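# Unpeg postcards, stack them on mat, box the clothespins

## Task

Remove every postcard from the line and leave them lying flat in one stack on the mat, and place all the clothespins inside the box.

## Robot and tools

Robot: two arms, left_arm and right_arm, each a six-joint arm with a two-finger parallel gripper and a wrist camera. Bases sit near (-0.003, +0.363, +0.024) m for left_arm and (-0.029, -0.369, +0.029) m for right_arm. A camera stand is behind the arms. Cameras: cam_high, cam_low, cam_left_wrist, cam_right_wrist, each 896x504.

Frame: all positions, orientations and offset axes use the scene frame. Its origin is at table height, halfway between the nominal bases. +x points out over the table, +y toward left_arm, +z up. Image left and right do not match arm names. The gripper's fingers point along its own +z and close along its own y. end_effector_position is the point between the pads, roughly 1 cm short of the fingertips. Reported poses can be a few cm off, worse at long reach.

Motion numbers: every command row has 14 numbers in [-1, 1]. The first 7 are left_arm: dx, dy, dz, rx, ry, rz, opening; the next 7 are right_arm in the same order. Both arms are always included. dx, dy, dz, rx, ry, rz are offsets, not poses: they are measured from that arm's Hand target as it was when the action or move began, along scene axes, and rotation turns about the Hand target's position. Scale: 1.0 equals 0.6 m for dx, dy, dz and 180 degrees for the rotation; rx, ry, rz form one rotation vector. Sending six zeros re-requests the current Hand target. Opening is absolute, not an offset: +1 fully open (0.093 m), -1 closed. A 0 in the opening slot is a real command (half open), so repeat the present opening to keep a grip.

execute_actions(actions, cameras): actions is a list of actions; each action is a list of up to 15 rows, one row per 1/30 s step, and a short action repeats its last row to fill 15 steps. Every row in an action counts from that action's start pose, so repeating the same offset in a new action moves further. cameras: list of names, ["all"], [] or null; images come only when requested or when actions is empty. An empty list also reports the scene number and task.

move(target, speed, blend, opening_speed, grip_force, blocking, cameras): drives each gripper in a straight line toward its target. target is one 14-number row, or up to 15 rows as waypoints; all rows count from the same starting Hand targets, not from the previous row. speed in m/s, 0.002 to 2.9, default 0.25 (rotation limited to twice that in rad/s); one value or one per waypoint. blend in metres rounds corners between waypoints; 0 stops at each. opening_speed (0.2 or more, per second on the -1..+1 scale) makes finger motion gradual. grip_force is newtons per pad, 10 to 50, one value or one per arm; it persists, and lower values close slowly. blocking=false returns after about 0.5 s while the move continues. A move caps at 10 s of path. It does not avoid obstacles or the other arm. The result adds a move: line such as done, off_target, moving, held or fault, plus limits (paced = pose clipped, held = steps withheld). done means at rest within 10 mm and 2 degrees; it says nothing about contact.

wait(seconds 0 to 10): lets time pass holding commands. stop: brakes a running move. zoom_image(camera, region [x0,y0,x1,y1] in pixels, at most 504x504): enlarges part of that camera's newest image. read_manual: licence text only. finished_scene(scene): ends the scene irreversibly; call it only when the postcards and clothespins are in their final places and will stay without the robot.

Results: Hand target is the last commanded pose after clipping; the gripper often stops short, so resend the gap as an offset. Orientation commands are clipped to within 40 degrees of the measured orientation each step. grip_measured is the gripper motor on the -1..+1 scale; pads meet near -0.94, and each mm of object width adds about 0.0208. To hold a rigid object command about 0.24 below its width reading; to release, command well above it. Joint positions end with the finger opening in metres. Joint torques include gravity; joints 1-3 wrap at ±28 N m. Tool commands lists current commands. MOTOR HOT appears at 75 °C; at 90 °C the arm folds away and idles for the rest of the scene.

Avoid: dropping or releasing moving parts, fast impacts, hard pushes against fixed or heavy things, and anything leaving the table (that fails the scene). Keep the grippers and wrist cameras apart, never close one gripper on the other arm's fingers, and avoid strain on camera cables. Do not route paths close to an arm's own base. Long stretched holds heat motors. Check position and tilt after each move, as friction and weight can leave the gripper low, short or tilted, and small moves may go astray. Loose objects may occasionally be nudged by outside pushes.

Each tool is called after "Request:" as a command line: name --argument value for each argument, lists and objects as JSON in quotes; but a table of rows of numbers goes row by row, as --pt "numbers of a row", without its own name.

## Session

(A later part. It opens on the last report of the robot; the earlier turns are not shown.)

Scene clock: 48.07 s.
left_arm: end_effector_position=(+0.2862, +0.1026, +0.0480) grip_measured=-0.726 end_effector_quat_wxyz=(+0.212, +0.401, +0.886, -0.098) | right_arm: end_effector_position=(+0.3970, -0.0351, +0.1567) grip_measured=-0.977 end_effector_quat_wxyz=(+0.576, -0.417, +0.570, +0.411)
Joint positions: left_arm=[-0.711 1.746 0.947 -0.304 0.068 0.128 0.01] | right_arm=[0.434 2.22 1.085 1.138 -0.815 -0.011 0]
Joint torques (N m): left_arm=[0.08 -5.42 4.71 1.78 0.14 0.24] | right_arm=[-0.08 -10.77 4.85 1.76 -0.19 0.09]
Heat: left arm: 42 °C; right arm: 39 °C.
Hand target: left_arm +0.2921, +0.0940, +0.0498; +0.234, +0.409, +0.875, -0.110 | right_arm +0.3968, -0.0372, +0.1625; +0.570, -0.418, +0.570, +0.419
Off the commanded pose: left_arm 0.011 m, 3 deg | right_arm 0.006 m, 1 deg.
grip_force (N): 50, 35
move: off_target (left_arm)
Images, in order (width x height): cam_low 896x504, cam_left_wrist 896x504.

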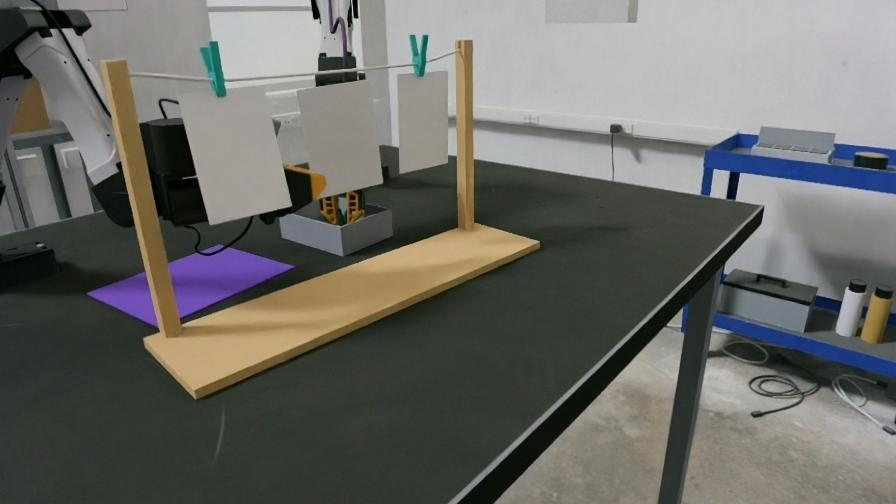

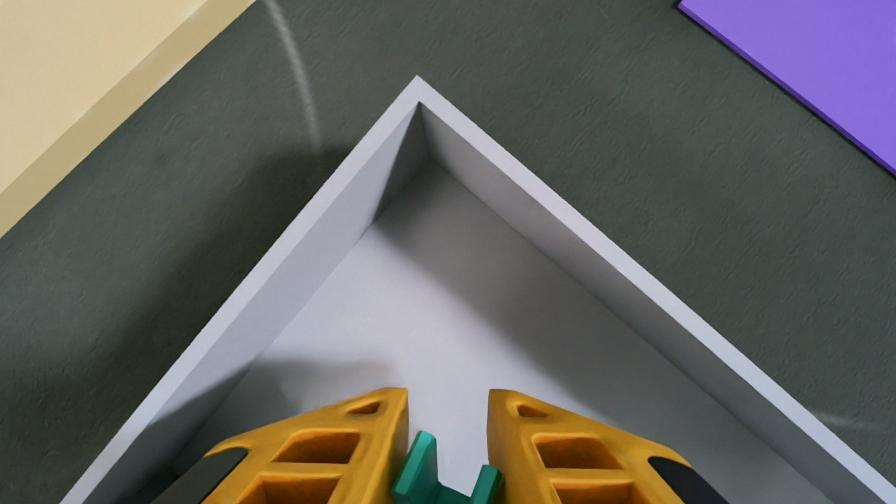

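Request:
move --pt "0 0 -0.003 0 0 0 -0.35 0 0 0.0 0 0 0 -1" --pt "0 0 -0.003 0 0 0 -0.12 0 0 0.0 0 0 0 -1" --speed 0.04 --opening_speed 0.5 --cameras '["cam_left_wrist"]'

Scene clock: 51.93 s.
left_arm: end_effector_position=(+0.2874, +0.1015, +0.0489) grip_measured=-0.122 end_effector_quat_wxyz=(+0.216, +0.401, +0.885, -0.099) | right_arm: end_effector_position=(+0.3970, -0.0351, +0.1567) grip_measured=-0.977 end_effector_quat_wxyz=(+0.576, -0.417, +0.570, +0.411)
Joint positions: left_arm=[-0.711 1.746 0.947 -0.297 0.068 0.128 0.039] | right_arm=[0.434 2.22 1.085 1.138 -0.815 -0.011 0]
Joint torques (N m): left_arm=[0.09 -5.11 4.42 1.78 0.13 0.25] | right_arm=[-0.1 -10.78 4.81 1.76 -0.2 0.08]
Heat: left arm: 42 °C; right arm: 39 °C.
Hand target: left_arm +0.2921, +0.0940, +0.0480; +0.234, +0.409, +0.875, -0.110 | right_arm +0.3968, -0.0372, +0.1625; +0.570, -0.418, +0.570, +0.419
Off the commanded pose: left_arm 0.009 m, 3 deg | right_arm 0.006 m, 1 deg.
grip_force (N): 50, 35
move: off_target (left_arm); target 2's new opening was sent with left_arm's hand 0.009 m and 3 deg from that target
Images, in order (width x height): cam_left_wrist 896x504.

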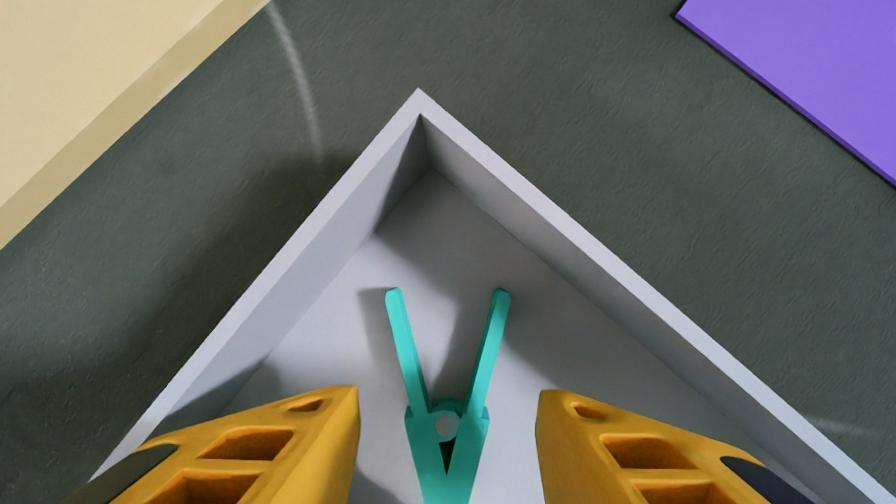

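Request:
move --pt "0 0 0.2 0 0 0 -0.12 0 0 -0.033 0 0 0 -1" --pt "0.013 0.21 0.553 -0.076 -0.036 -0.081 -0.12 -0.211 -0.138 0.062 0 0 0 -1" --pt "0.13 0.277 0.637 -0.153 -0.0716 -0.1626 0.05 -0.345 -0.221 0.146 -0.0767 0.4938 0.0105 -1" --speed '[0.12,0.2,0.2]' --blend '[0.01,0.03,0]' --cameras '["all"]'

Scene clock: 61.30 s.
left_arm: end_effector_position=(+0.3744, +0.2608, +0.4187) grip_measured=+0.048 end_effector_quat_wxyz=(+0.454, +0.496, +0.684, -0.285) | right_arm: end_effector_position=(+0.1831, -0.1708, +0.2332) grip_measured=-0.977 end_effector_quat_wxyz=(-0.065, -0.062, +0.851, +0.517)
Joint positions: left_arm=[0.114 1.86 2.329 -1.536 1.062 1.075 0.047] | right_arm=[0.207 1.47 1.146 -1.223 -1.095 0.079 0]
Joint torques (N m): left_arm=[0.27 -5.59 8.03 0.73 0.93 0.31] | right_arm=[-0.28 -4.21 8.75 0.34 -0.88 -0.17]
Heat: left arm: 43 °C; right arm: 39 °C.
Hand target: left_arm +0.3701, +0.2602, +0.4302; +0.383, +0.557, +0.663, -0.322 | right_arm +0.1898, -0.1698, +0.2501; -0.047, -0.074, +0.840, +0.535
Off the commanded pose: left_arm 0.012 m, 12 deg | right_arm 0.018 m, 3 deg.
joint sent to its limit (left arm) — joint 4 (wrist pitch), lower limit. The joint targets are off in position and orientation.
grip_force (N): 50, 35
move: off_target (left_arm, right_arm); target 3's new opening was sent with left_arm's hand 0.012 m and 12 deg from that target

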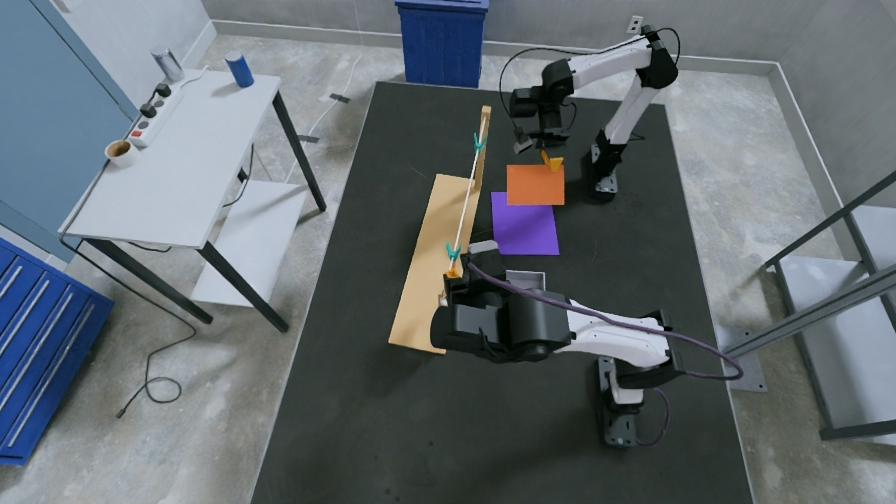

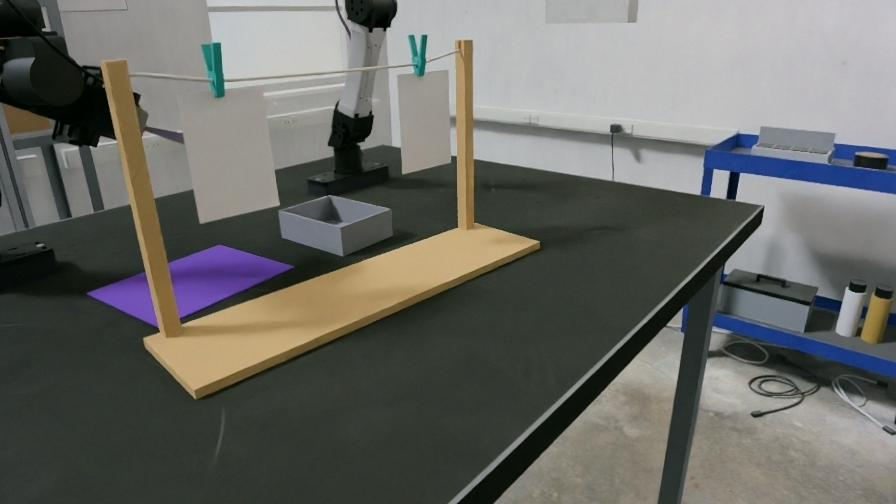

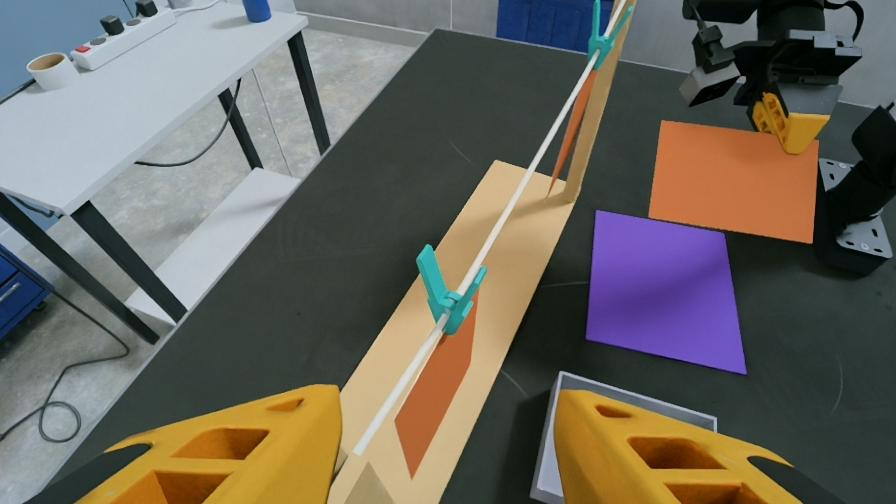

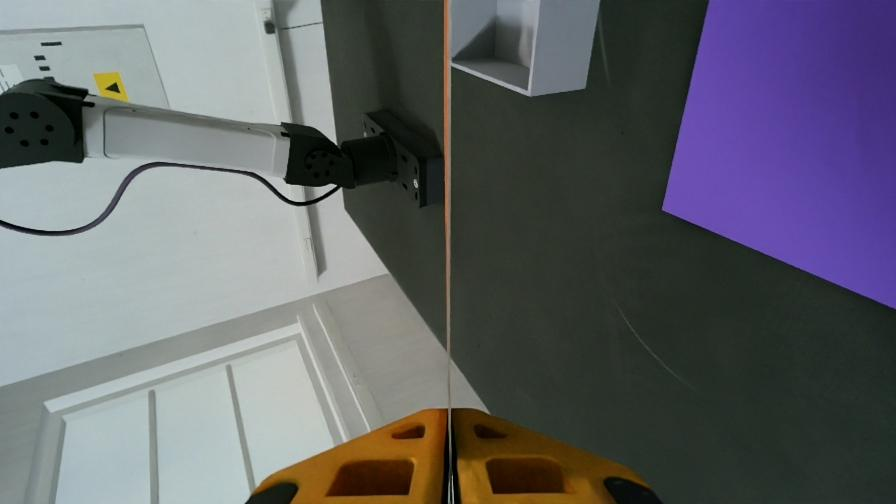

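Request:
move --pt "0 0 0 0 0 0 0.05 0 -0.037 -0.1 0 0 0 -1" --pt "0 0 0 0 0 0 0.05 0 -0.037 -0.315 0 0 0 -1" --speed '[0.15,0.12]' --blend '[0.03,0]' --cameras '["all"]'

Request:
zoom_image --camera "cam_low" --region '[0, 170, 320, 350]'

Scene clock: 65.70 s.
left_arm: end_effector_position=(+0.3744, +0.2608, +0.4187) grip_measured=+0.048 end_effector_quat_wxyz=(+0.454, +0.496, +0.684, -0.285) | right_arm: end_effector_position=(+0.1870, -0.1946, +0.0565) grip_measured=-0.977 end_effector_quat_wxyz=(-0.061, -0.066, +0.848, +0.522)
Joint positions: left_arm=[0.114 1.86 2.329 -1.536 1.062 1.075 0.047] | right_arm=[0.106 1.855 0.755 -0.64 -1.098 -0.151 0]
Joint torques (N m): left_arm=[0.21 -5.63 7.95 0.75 0.94 0.3] | right_arm=[-0.1 -5.98 2.62 0.43 -0.78 -0.05]
Heat: left arm: 43 °C; right arm: 39 °C.
Hand target: left_arm +0.3701, +0.2602, +0.4302; +0.383, +0.557, +0.663, -0.322 | right_arm +0.1898, -0.1920, +0.0611; -0.047, -0.074, +0.840, +0.535
Off the commanded pose: left_arm 0.012 m, 12 deg | right_arm 0.006 m, 3 deg.
joint sent to its limit (left arm) — joint 4 (wrist pitch), lower limit. The joint targets are off in position and orientation.
grip_force (N): 50, 35
move: off_target (left_arm, right_arm)

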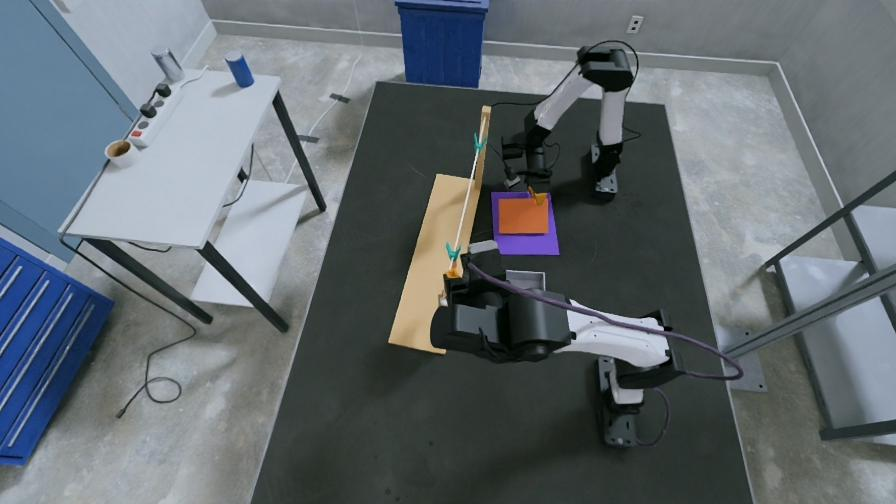

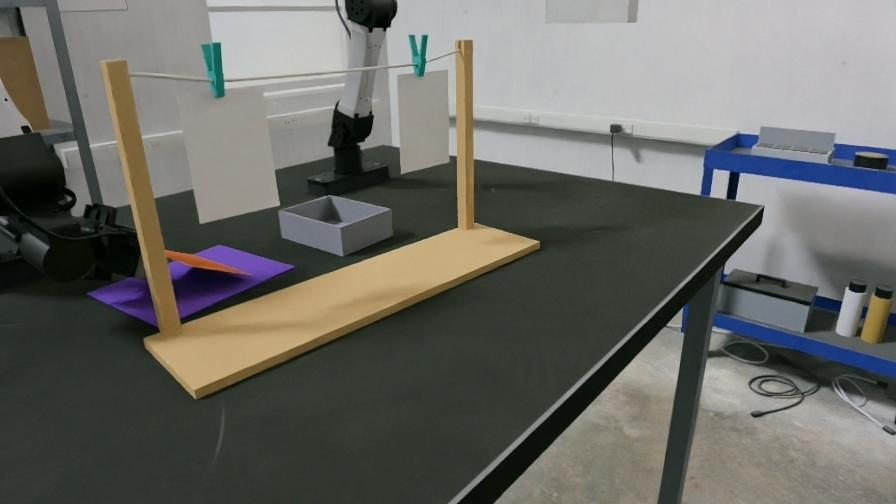

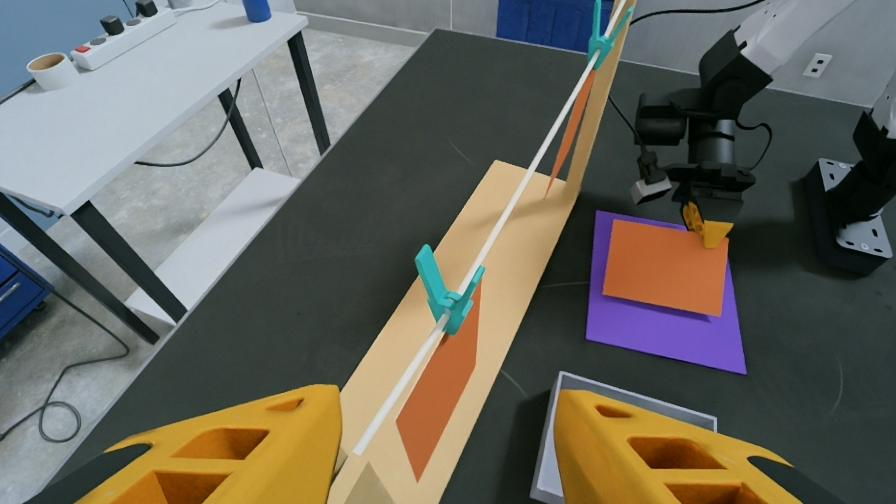

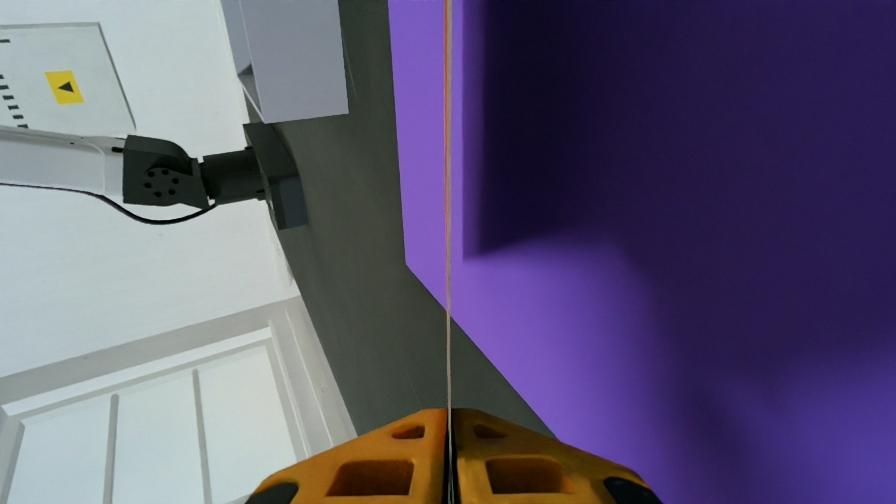

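Scaled by 1.575 from the camera's 896x504 image, which has a finer 1280x720 frame.

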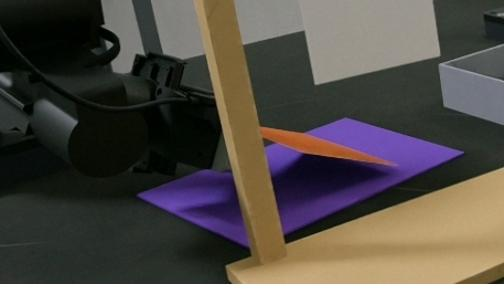

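Request:
move --target '[0,0,0,0,0,0,0.05,0,0.022,-0.027,0,0,0,-1]' --speed 0.08 --cameras '["cam_low","cam_left_wrist"]'

Request:
zoom_image --camera "cam_low" --region '[0, 170, 320, 350]'

Request:
zoom_image --camera "cam_left_wrist" --region '[560, 180, 780, 390]'

Scene clock: 67.60 s.
left_arm: end_effector_position=(+0.3744, +0.2608, +0.4187) grip_measured=+0.048 end_effector_quat_wxyz=(+0.454, +0.496, +0.684, -0.285) | right_arm: end_effector_position=(+0.1863, -0.1812, +0.0442) grip_measured=-0.977 end_effector_quat_wxyz=(-0.058, -0.067, +0.842, +0.532)
Joint positions: left_arm=[0.114 1.86 2.329 -1.536 1.062 1.075 0.047] | right_arm=[0.154 1.888 0.71 -0.462 -1.128 -0.048 0]
Joint torques (N m): left_arm=[0.18 -5.6 7.97 0.74 0.92 0.3] | right_arm=[0.68 -5.68 2.55 0.73 -0.56 0.12]
Heat: left arm: 43 °C; right arm: 39 °C.
Hand target: left_arm +0.3701, +0.2602, +0.4302; +0.383, +0.557, +0.663, -0.322 | right_arm +0.1898, -0.1788, +0.0449; -0.047, -0.074, +0.840, +0.535
Off the commanded pose: left_arm 0.012 m, 12 deg | right_arm 0.004 m, 2 deg.
joint sent to its limit (left arm) — joint 4 (wrist pitch), lower limit. The joint targets are off in position and orientation.
grip_force (N): 50, 35
move: off_target (left_arm)
Images, in order (width x height): cam_low 896x504, cam_left_wrist 896x504.

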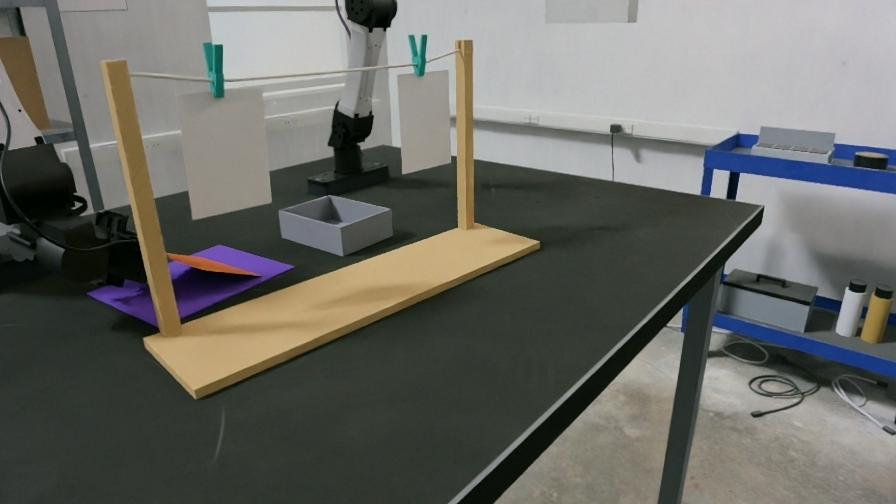

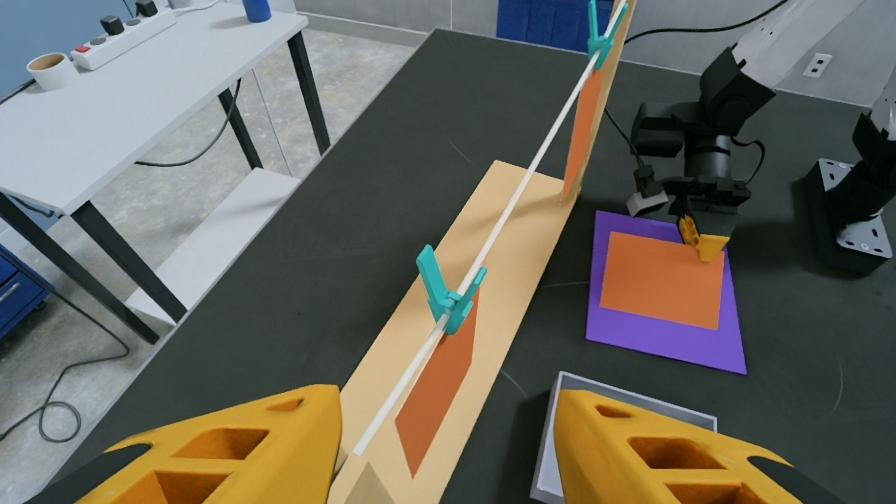

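Scaled by 1.575 from the camera's 896x504 image, which has a finer 1280x720 frame.

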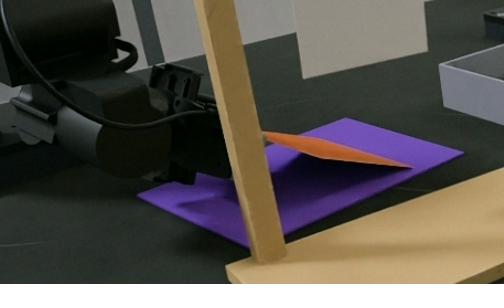

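Scaled by 2.291 from the camera's 896x504 image, which has a finer 1280x720 frame.

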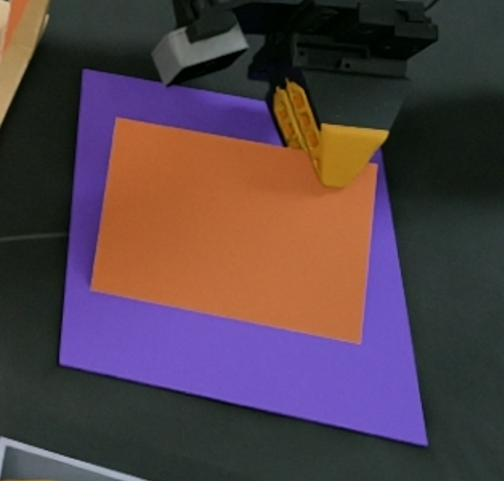

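Request:
move --target '[0,0,0,0,0,0,0.05,0,0,-0.0083,0,0,0,-1]' --speed 0.05

Request:
move --target '[0,0,0,0,0,0,0.05,0,0,-0.0083,0,0,0,-0.73]' --speed 0.05

Request:
move --target '[0,0,0,0,0,0,0.05,0,0,-0.0083,0,0,0,-0.54]' --speed 0.05 --cameras '["all"]'

Scene clock: 69.77 s.
left_arm: end_effector_position=(+0.3744, +0.2608, +0.4187) grip_measured=+0.048 end_effector_quat_wxyz=(+0.454, +0.496, +0.684, -0.285) | right_arm: end_effector_position=(+0.1871, -0.1805, +0.0425) grip_measured=-0.977 end_effector_quat_wxyz=(-0.056, -0.067, +0.839, +0.537)
Joint positions: left_arm=[0.114 1.86 2.329 -1.536 1.062 1.075 0.047] | right_arm=[0.152 1.901 0.706 -0.439 -1.14 -0.045 0]
Joint torques (N m): left_arm=[0.2 -5.61 7.97 0.74 0.94 0.32] | right_arm=[0.59 -5.3 2.41 0.75 -0.43 0.13]
Heat: left arm: 43 °C; right arm: 39 °C.
Hand target: left_arm +0.3701, +0.2602, +0.4302; +0.383, +0.557, +0.663, -0.322 | right_arm +0.1898, -0.1788, +0.0399; -0.047, -0.074, +0.840, +0.535
Off the commanded pose: left_arm 0.012 m, 12 deg | right_arm 0.004 m, 1 deg.
joint sent to its limit (left arm) — joint 4 (wrist pitch), lower limit. The joint targets are off in position and orientation.
grip_force (N): 50, 35
move: off_target (left_arm)

Scene clock: 71.30 s.
left_arm: end_effector_position=(+0.3744, +0.2608, +0.4187) grip_measured=+0.048 end_effector_quat_wxyz=(+0.454, +0.496, +0.684, -0.285) | right_arm: end_effector_position=(+0.1874, -0.1805, +0.0363) grip_measured=-0.732 end_effector_quat_wxyz=(-0.055, -0.067, +0.839, +0.537)
Joint positions: left_arm=[0.114 1.86 2.329 -1.536 1.062 1.075 0.047] | right_arm=[0.152 1.924 0.7 -0.405 -1.14 -0.043 0.01]
Joint torques (N m): left_arm=[0.23 -5.63 7.95 0.74 0.93 0.31] | right_arm=[0.61 -5.74 2.5 0.66 -0.42 0.12]
Heat: left arm: 43 °C; right arm: 38 °C.
Hand target: left_arm +0.3701, +0.2602, +0.4302; +0.383, +0.557, +0.663, -0.322 | right_arm +0.1898, -0.1788, +0.0349; -0.047, -0.074, +0.840, +0.535
Off the commanded pose: left_arm 0.012 m, 12 deg | right_arm 0.003 m, 1 deg.
joint sent to its limit (left arm) — joint 4 (wrist pitch), lower limit. The joint targets are off in position and orientation.
grip_force (N): 50, 35
move: off_target (left_arm)

Scene clock: 72.40 s.
left_arm: end_effector_position=(+0.3744, +0.2608, +0.4187) grip_measured=+0.048 end_effector_quat_wxyz=(+0.454, +0.496, +0.684, -0.285) | right_arm: end_effector_position=(+0.1883, -0.1803, +0.0316) grip_measured=-0.542 end_effector_quat_wxyz=(-0.054, -0.068, +0.839, +0.537)
Joint positions: left_arm=[0.114 1.86 2.329 -1.536 1.062 1.075 0.047] | right_arm=[0.152 1.944 0.7 -0.384 -1.14 -0.043 0.019]
Joint torques (N m): left_arm=[0.21 -5.64 7.99 0.73 0.93 0.32] | right_arm=[0.64 -5.75 2.09 0.68 -0.42 0.11]
Heat: left arm: 44 °C; right arm: 38 °C.
Hand target: left_arm +0.3701, +0.2602, +0.4302; +0.383, +0.557, +0.663, -0.322 | right_arm +0.1898, -0.1788, +0.0300; -0.047, -0.074, +0.840, +0.535
Off the commanded pose: left_arm 0.012 m, 12 deg | right_arm 0.003 m, 1 deg.
joint sent to its limit (left arm) — joint 4 (wrist pitch), lower limit. The joint targets are off in position and orientation.
grip_force (N): 50, 35
move: off_target (left_arm)

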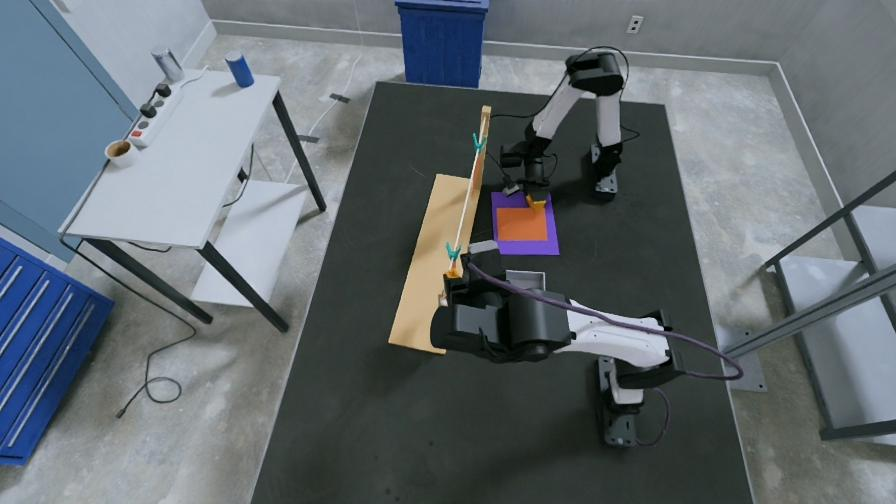

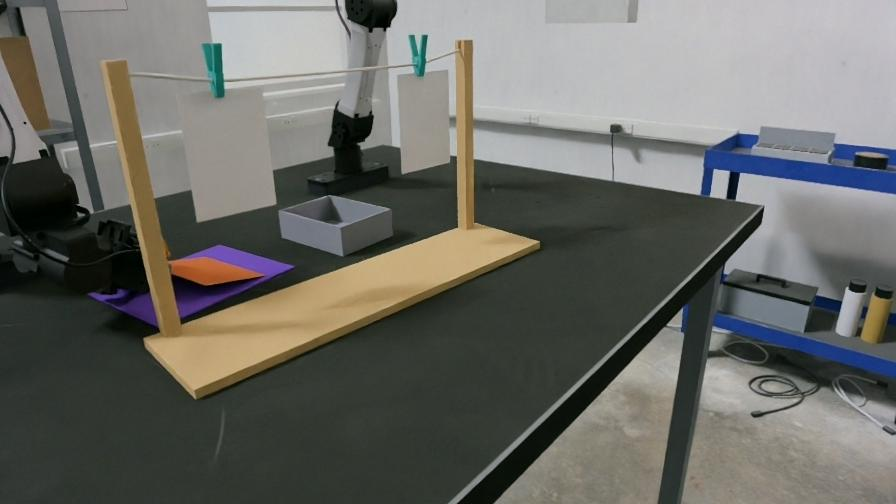

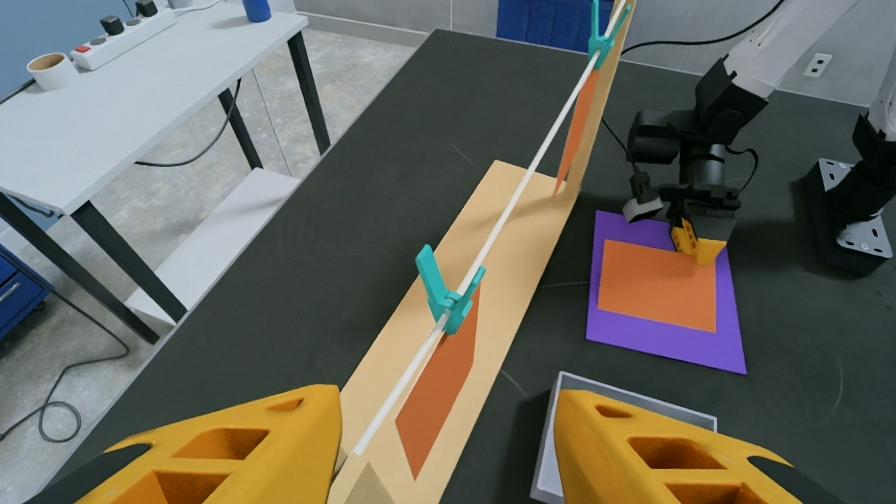

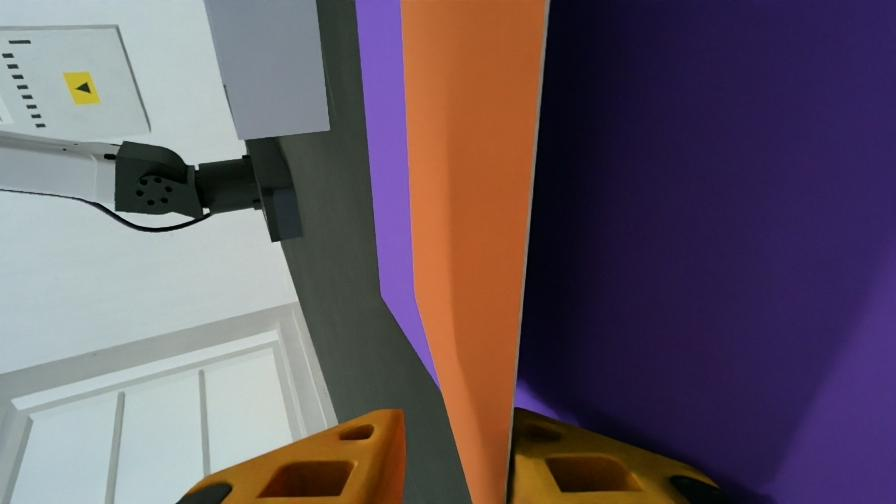

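Request:
execute_actions --actions '[[[0,0,0,0,0,0,0.05,-0.03,-0.13,0.015,0,0,0,-0.54]]]' --cameras '["cam_high","cam_left_wrist","cam_right_wrist"]'

Scene clock: 74.13 s.
left_arm: end_effector_position=(+0.3744, +0.2608, +0.4187) grip_measured=+0.048 end_effector_quat_wxyz=(+0.454, +0.496, +0.684, -0.285) | right_arm: end_effector_position=(+0.1702, -0.2559, +0.0378) grip_measured=-0.542 end_effector_quat_wxyz=(-0.037, -0.053, +0.841, +0.538)
Joint positions: left_arm=[0.114 1.86 2.329 -1.536 1.062 1.075 0.047] | right_arm=[-0.176 1.993 0.746 -0.902 -1.046 -0.64 0.019]
Joint torques (N m): left_arm=[0.14 -5.64 7.94 0.75 0.93 0.32] | right_arm=[0.28 -5.5 3.95 -0.77 -0.21 -0.21]
Heat: left arm: 44 °C; right arm: 38 °C.
Hand target: left_arm +0.3701, +0.2602, +0.4302; +0.383, +0.557, +0.663, -0.322 | right_arm +0.1718, -0.2568, +0.0390; -0.047, -0.074, +0.840, +0.535
Off the commanded pose: left_arm 0.012 m, 12 deg | right_arm 0.002 m, 3 deg.
joint sent to its limit (left arm) — joint 4 (wrist pitch), lower limit. The joint targets are off in position and orientation.
grip_force (N): 50, 35
Images, in order (width x height): cam_high 896x504, cam_left_wrist 896x504, cam_right_wrist 896x504.

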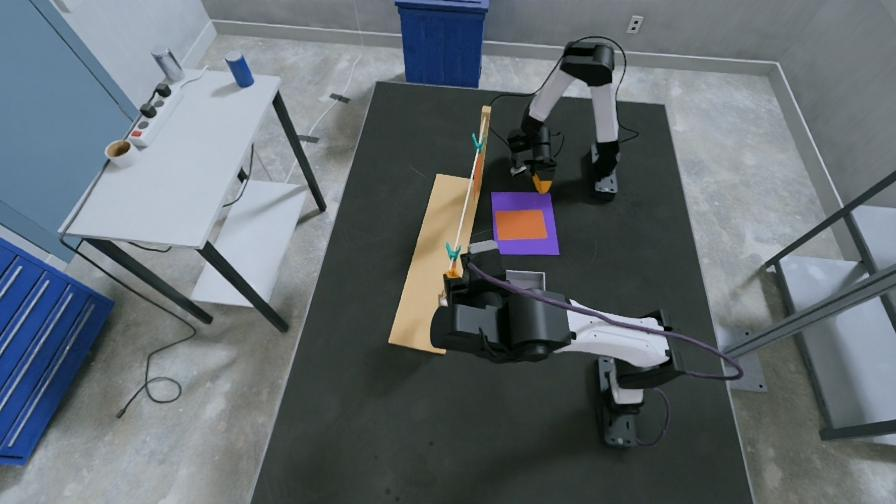

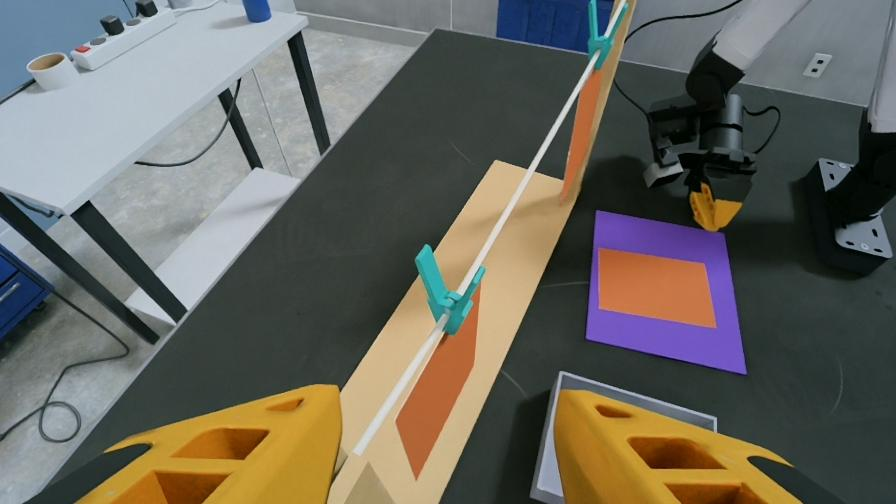

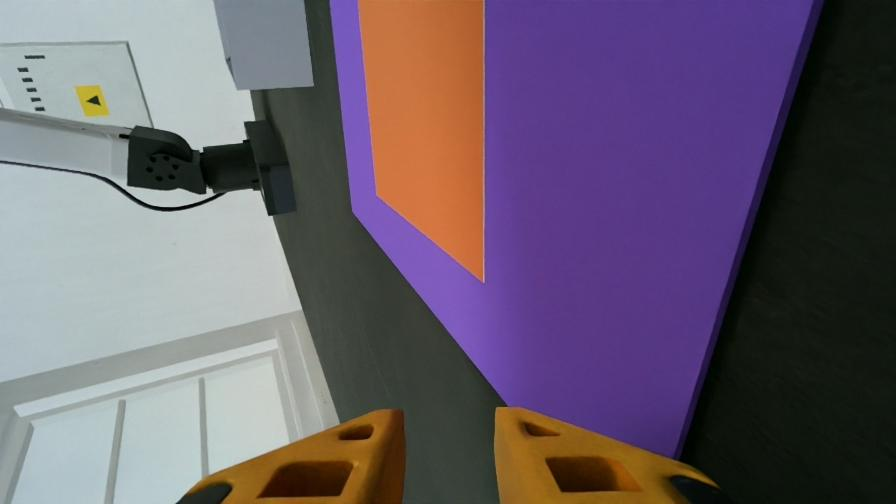

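Request:
move --pt "0 0 0 0 0 0 0.05 0.047 0.061 0.352 0.031 -0.5 -0.057 -0.4" --pt "0 0 0 0 0 0 0.05 0.264 0.428 0.202 0.031 -0.5 -0.057 -0.4" --speed 0.3 --cameras '["all"]'

Scene clock: 80.37 s.
left_arm: end_effector_position=(+0.3744, +0.2608, +0.4187) grip_measured=+0.048 end_effector_quat_wxyz=(+0.454, +0.496, +0.684, -0.285) | right_arm: end_effector_position=(+0.3204, -0.0054, +0.1317) grip_measured=-0.402 end_effector_quat_wxyz=(+0.567, -0.375, +0.638, +0.360)
Joint positions: left_arm=[0.114 1.86 2.329 -1.536 1.062 1.075 0.047] | right_arm=[0.664 2.073 0.785 1.181 -0.428 -0.01 0.026]
Joint torques (N m): left_arm=[0.21 -5.61 7.99 0.74 0.94 0.31] | right_arm=[0.35 -7.88 6.99 2.9 0.15 0.15]
Heat: left arm: 44 °C; right arm: 38 °C.
Hand target: left_arm +0.3701, +0.2602, +0.4302; +0.383, +0.557, +0.663, -0.322 | right_arm +0.3302, +0.0000, +0.1602; +0.606, -0.364, +0.606, +0.365
Off the commanded pose: left_arm 0.012 m, 12 deg | right_arm 0.031 m, 6 deg.
joint sent to its limit (left arm) — joint 4 (wrist pitch), lower limit. The joint targets are off in position and orientation.
grip_force (N): 50, 35
move: off_target (left_arm, right_arm)

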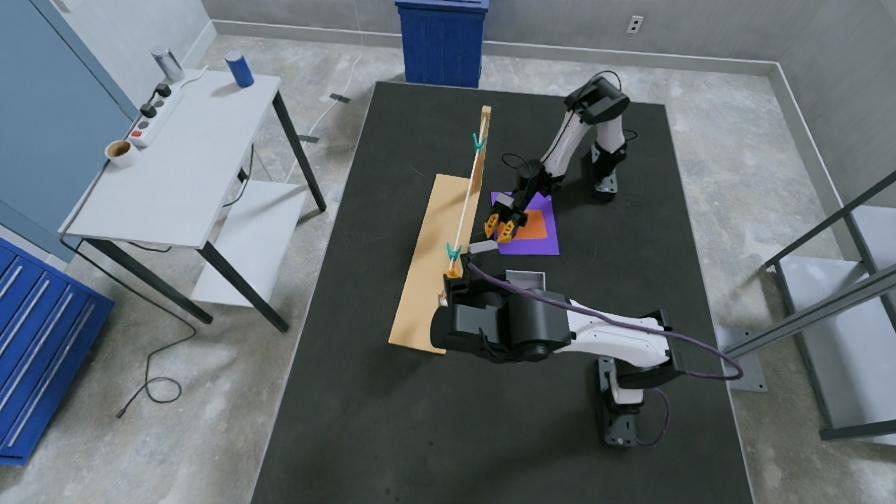

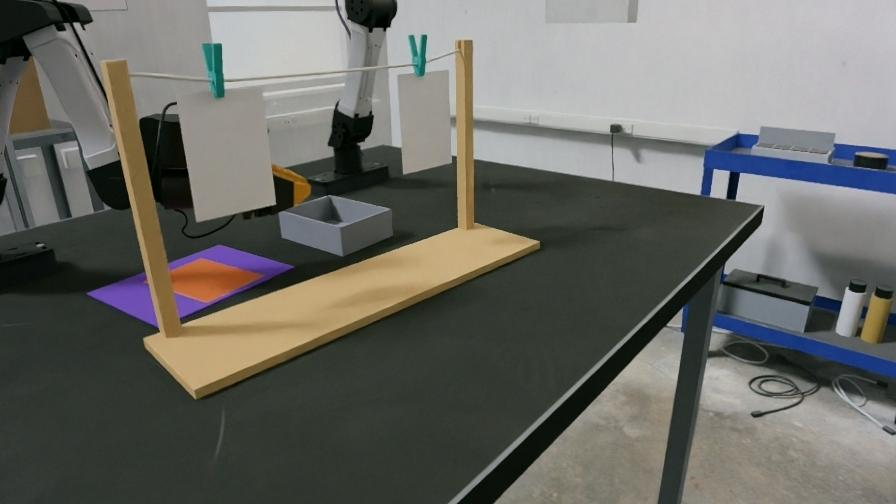

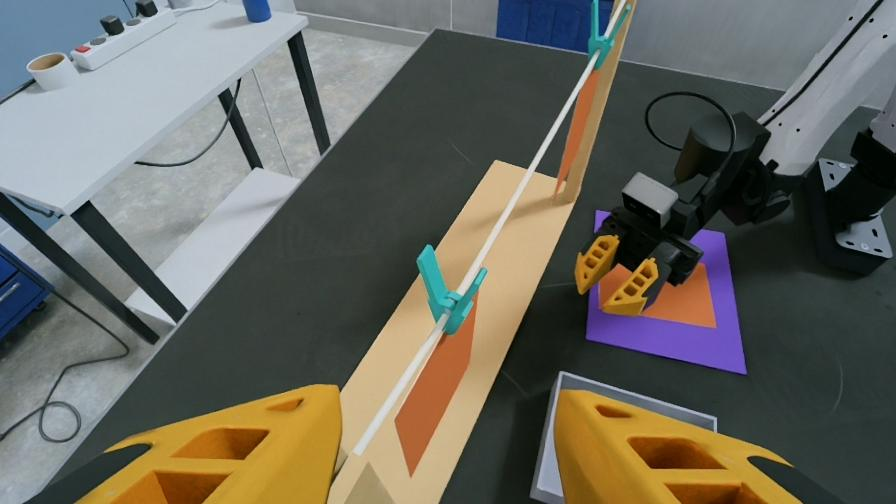

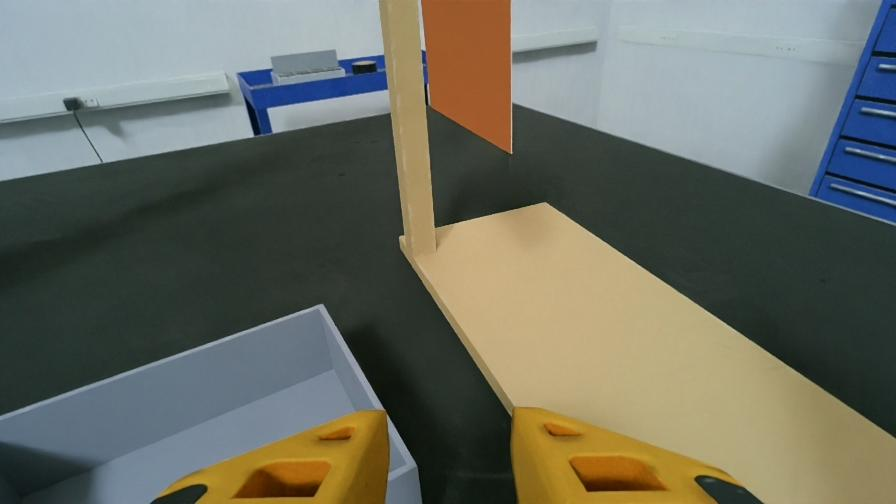

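Request:
move --target '[0,0,0,0,0,0,0.05,0.115,0.088,0.055,0.025,-0.013,0,-0.4]' --speed 0.15 --cameras '["all"]'

Scene clock: 82.43 s.
left_arm: end_effector_position=(+0.3744, +0.2608, +0.4187) grip_measured=+0.048 end_effector_quat_wxyz=(+0.454, +0.496, +0.684, -0.285) | right_arm: end_effector_position=(+0.3891, +0.0505, +0.1858) grip_measured=-0.402 end_effector_quat_wxyz=(+0.630, -0.358, +0.573, +0.384)
Joint positions: left_arm=[0.114 1.86 2.329 -1.536 1.062 1.075 0.047] | right_arm=[0.664 2.261 1.212 1.147 -0.437 0.03 0.026]
Joint torques (N m): left_arm=[0.16 -5.6 7.94 0.74 0.93 0.31] | right_arm=[0.21 -10.13 8.34 1.76 0.19 0.16]
Heat: left arm: 44 °C; right arm: 38 °C.
Hand target: left_arm +0.3701, +0.2602, +0.4302; +0.383, +0.557, +0.663, -0.322 | right_arm +0.3992, +0.0528, +0.1932; +0.633, -0.347, +0.578, +0.380
Off the commanded pose: left_arm 0.012 m, 12 deg | right_arm 0.013 m, 1 deg.
joint sent to its limit (left arm) — joint 4 (wrist pitch), lower limit. The joint targets are off in position and orientation.
grip_force (N): 50, 35
move: off_target (left_arm, right_arm)

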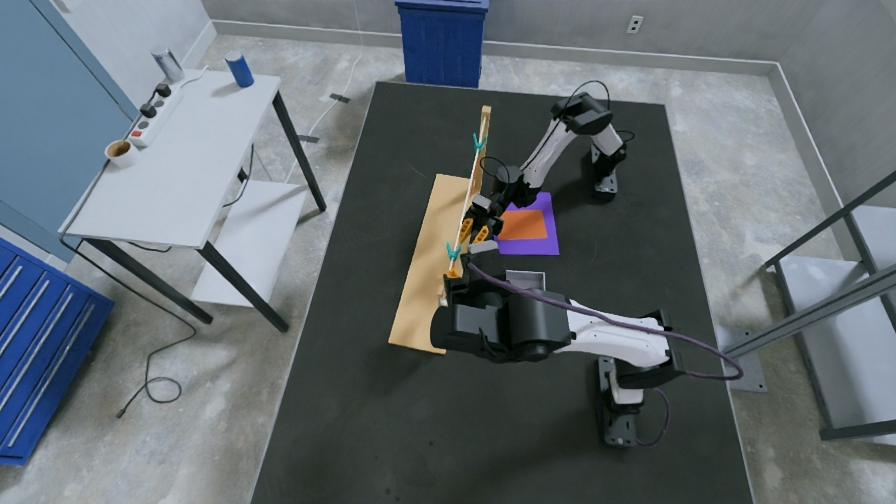

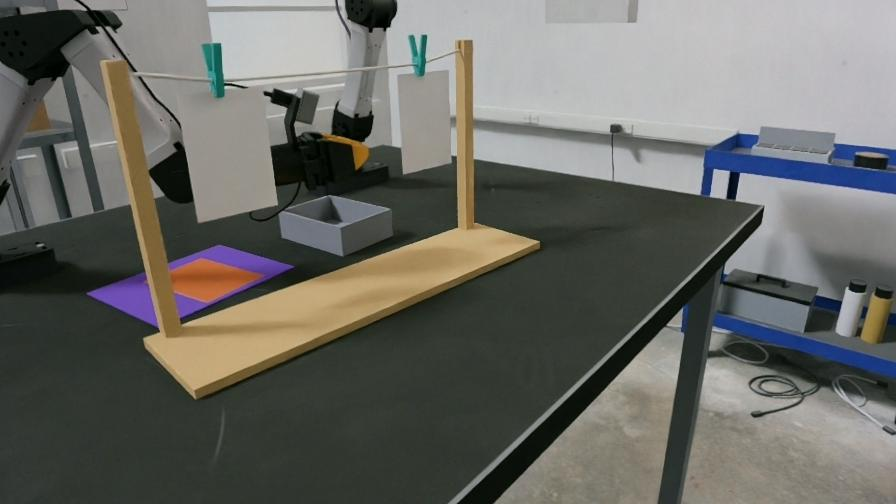

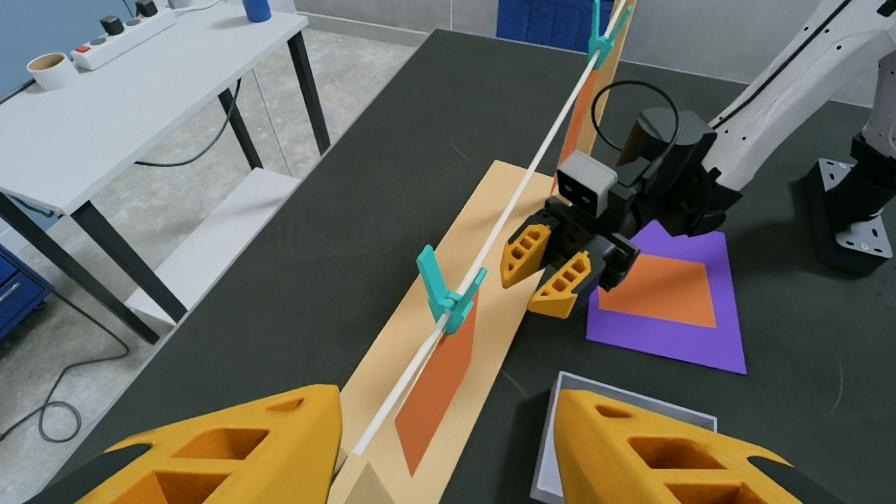

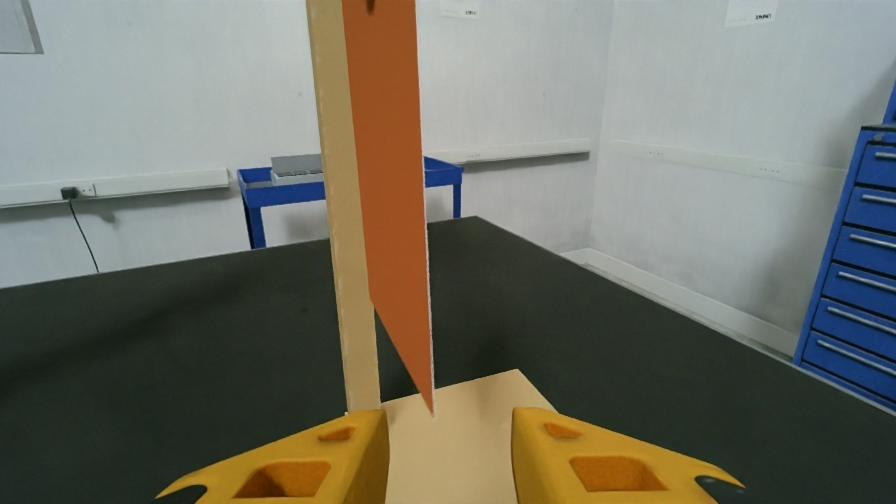

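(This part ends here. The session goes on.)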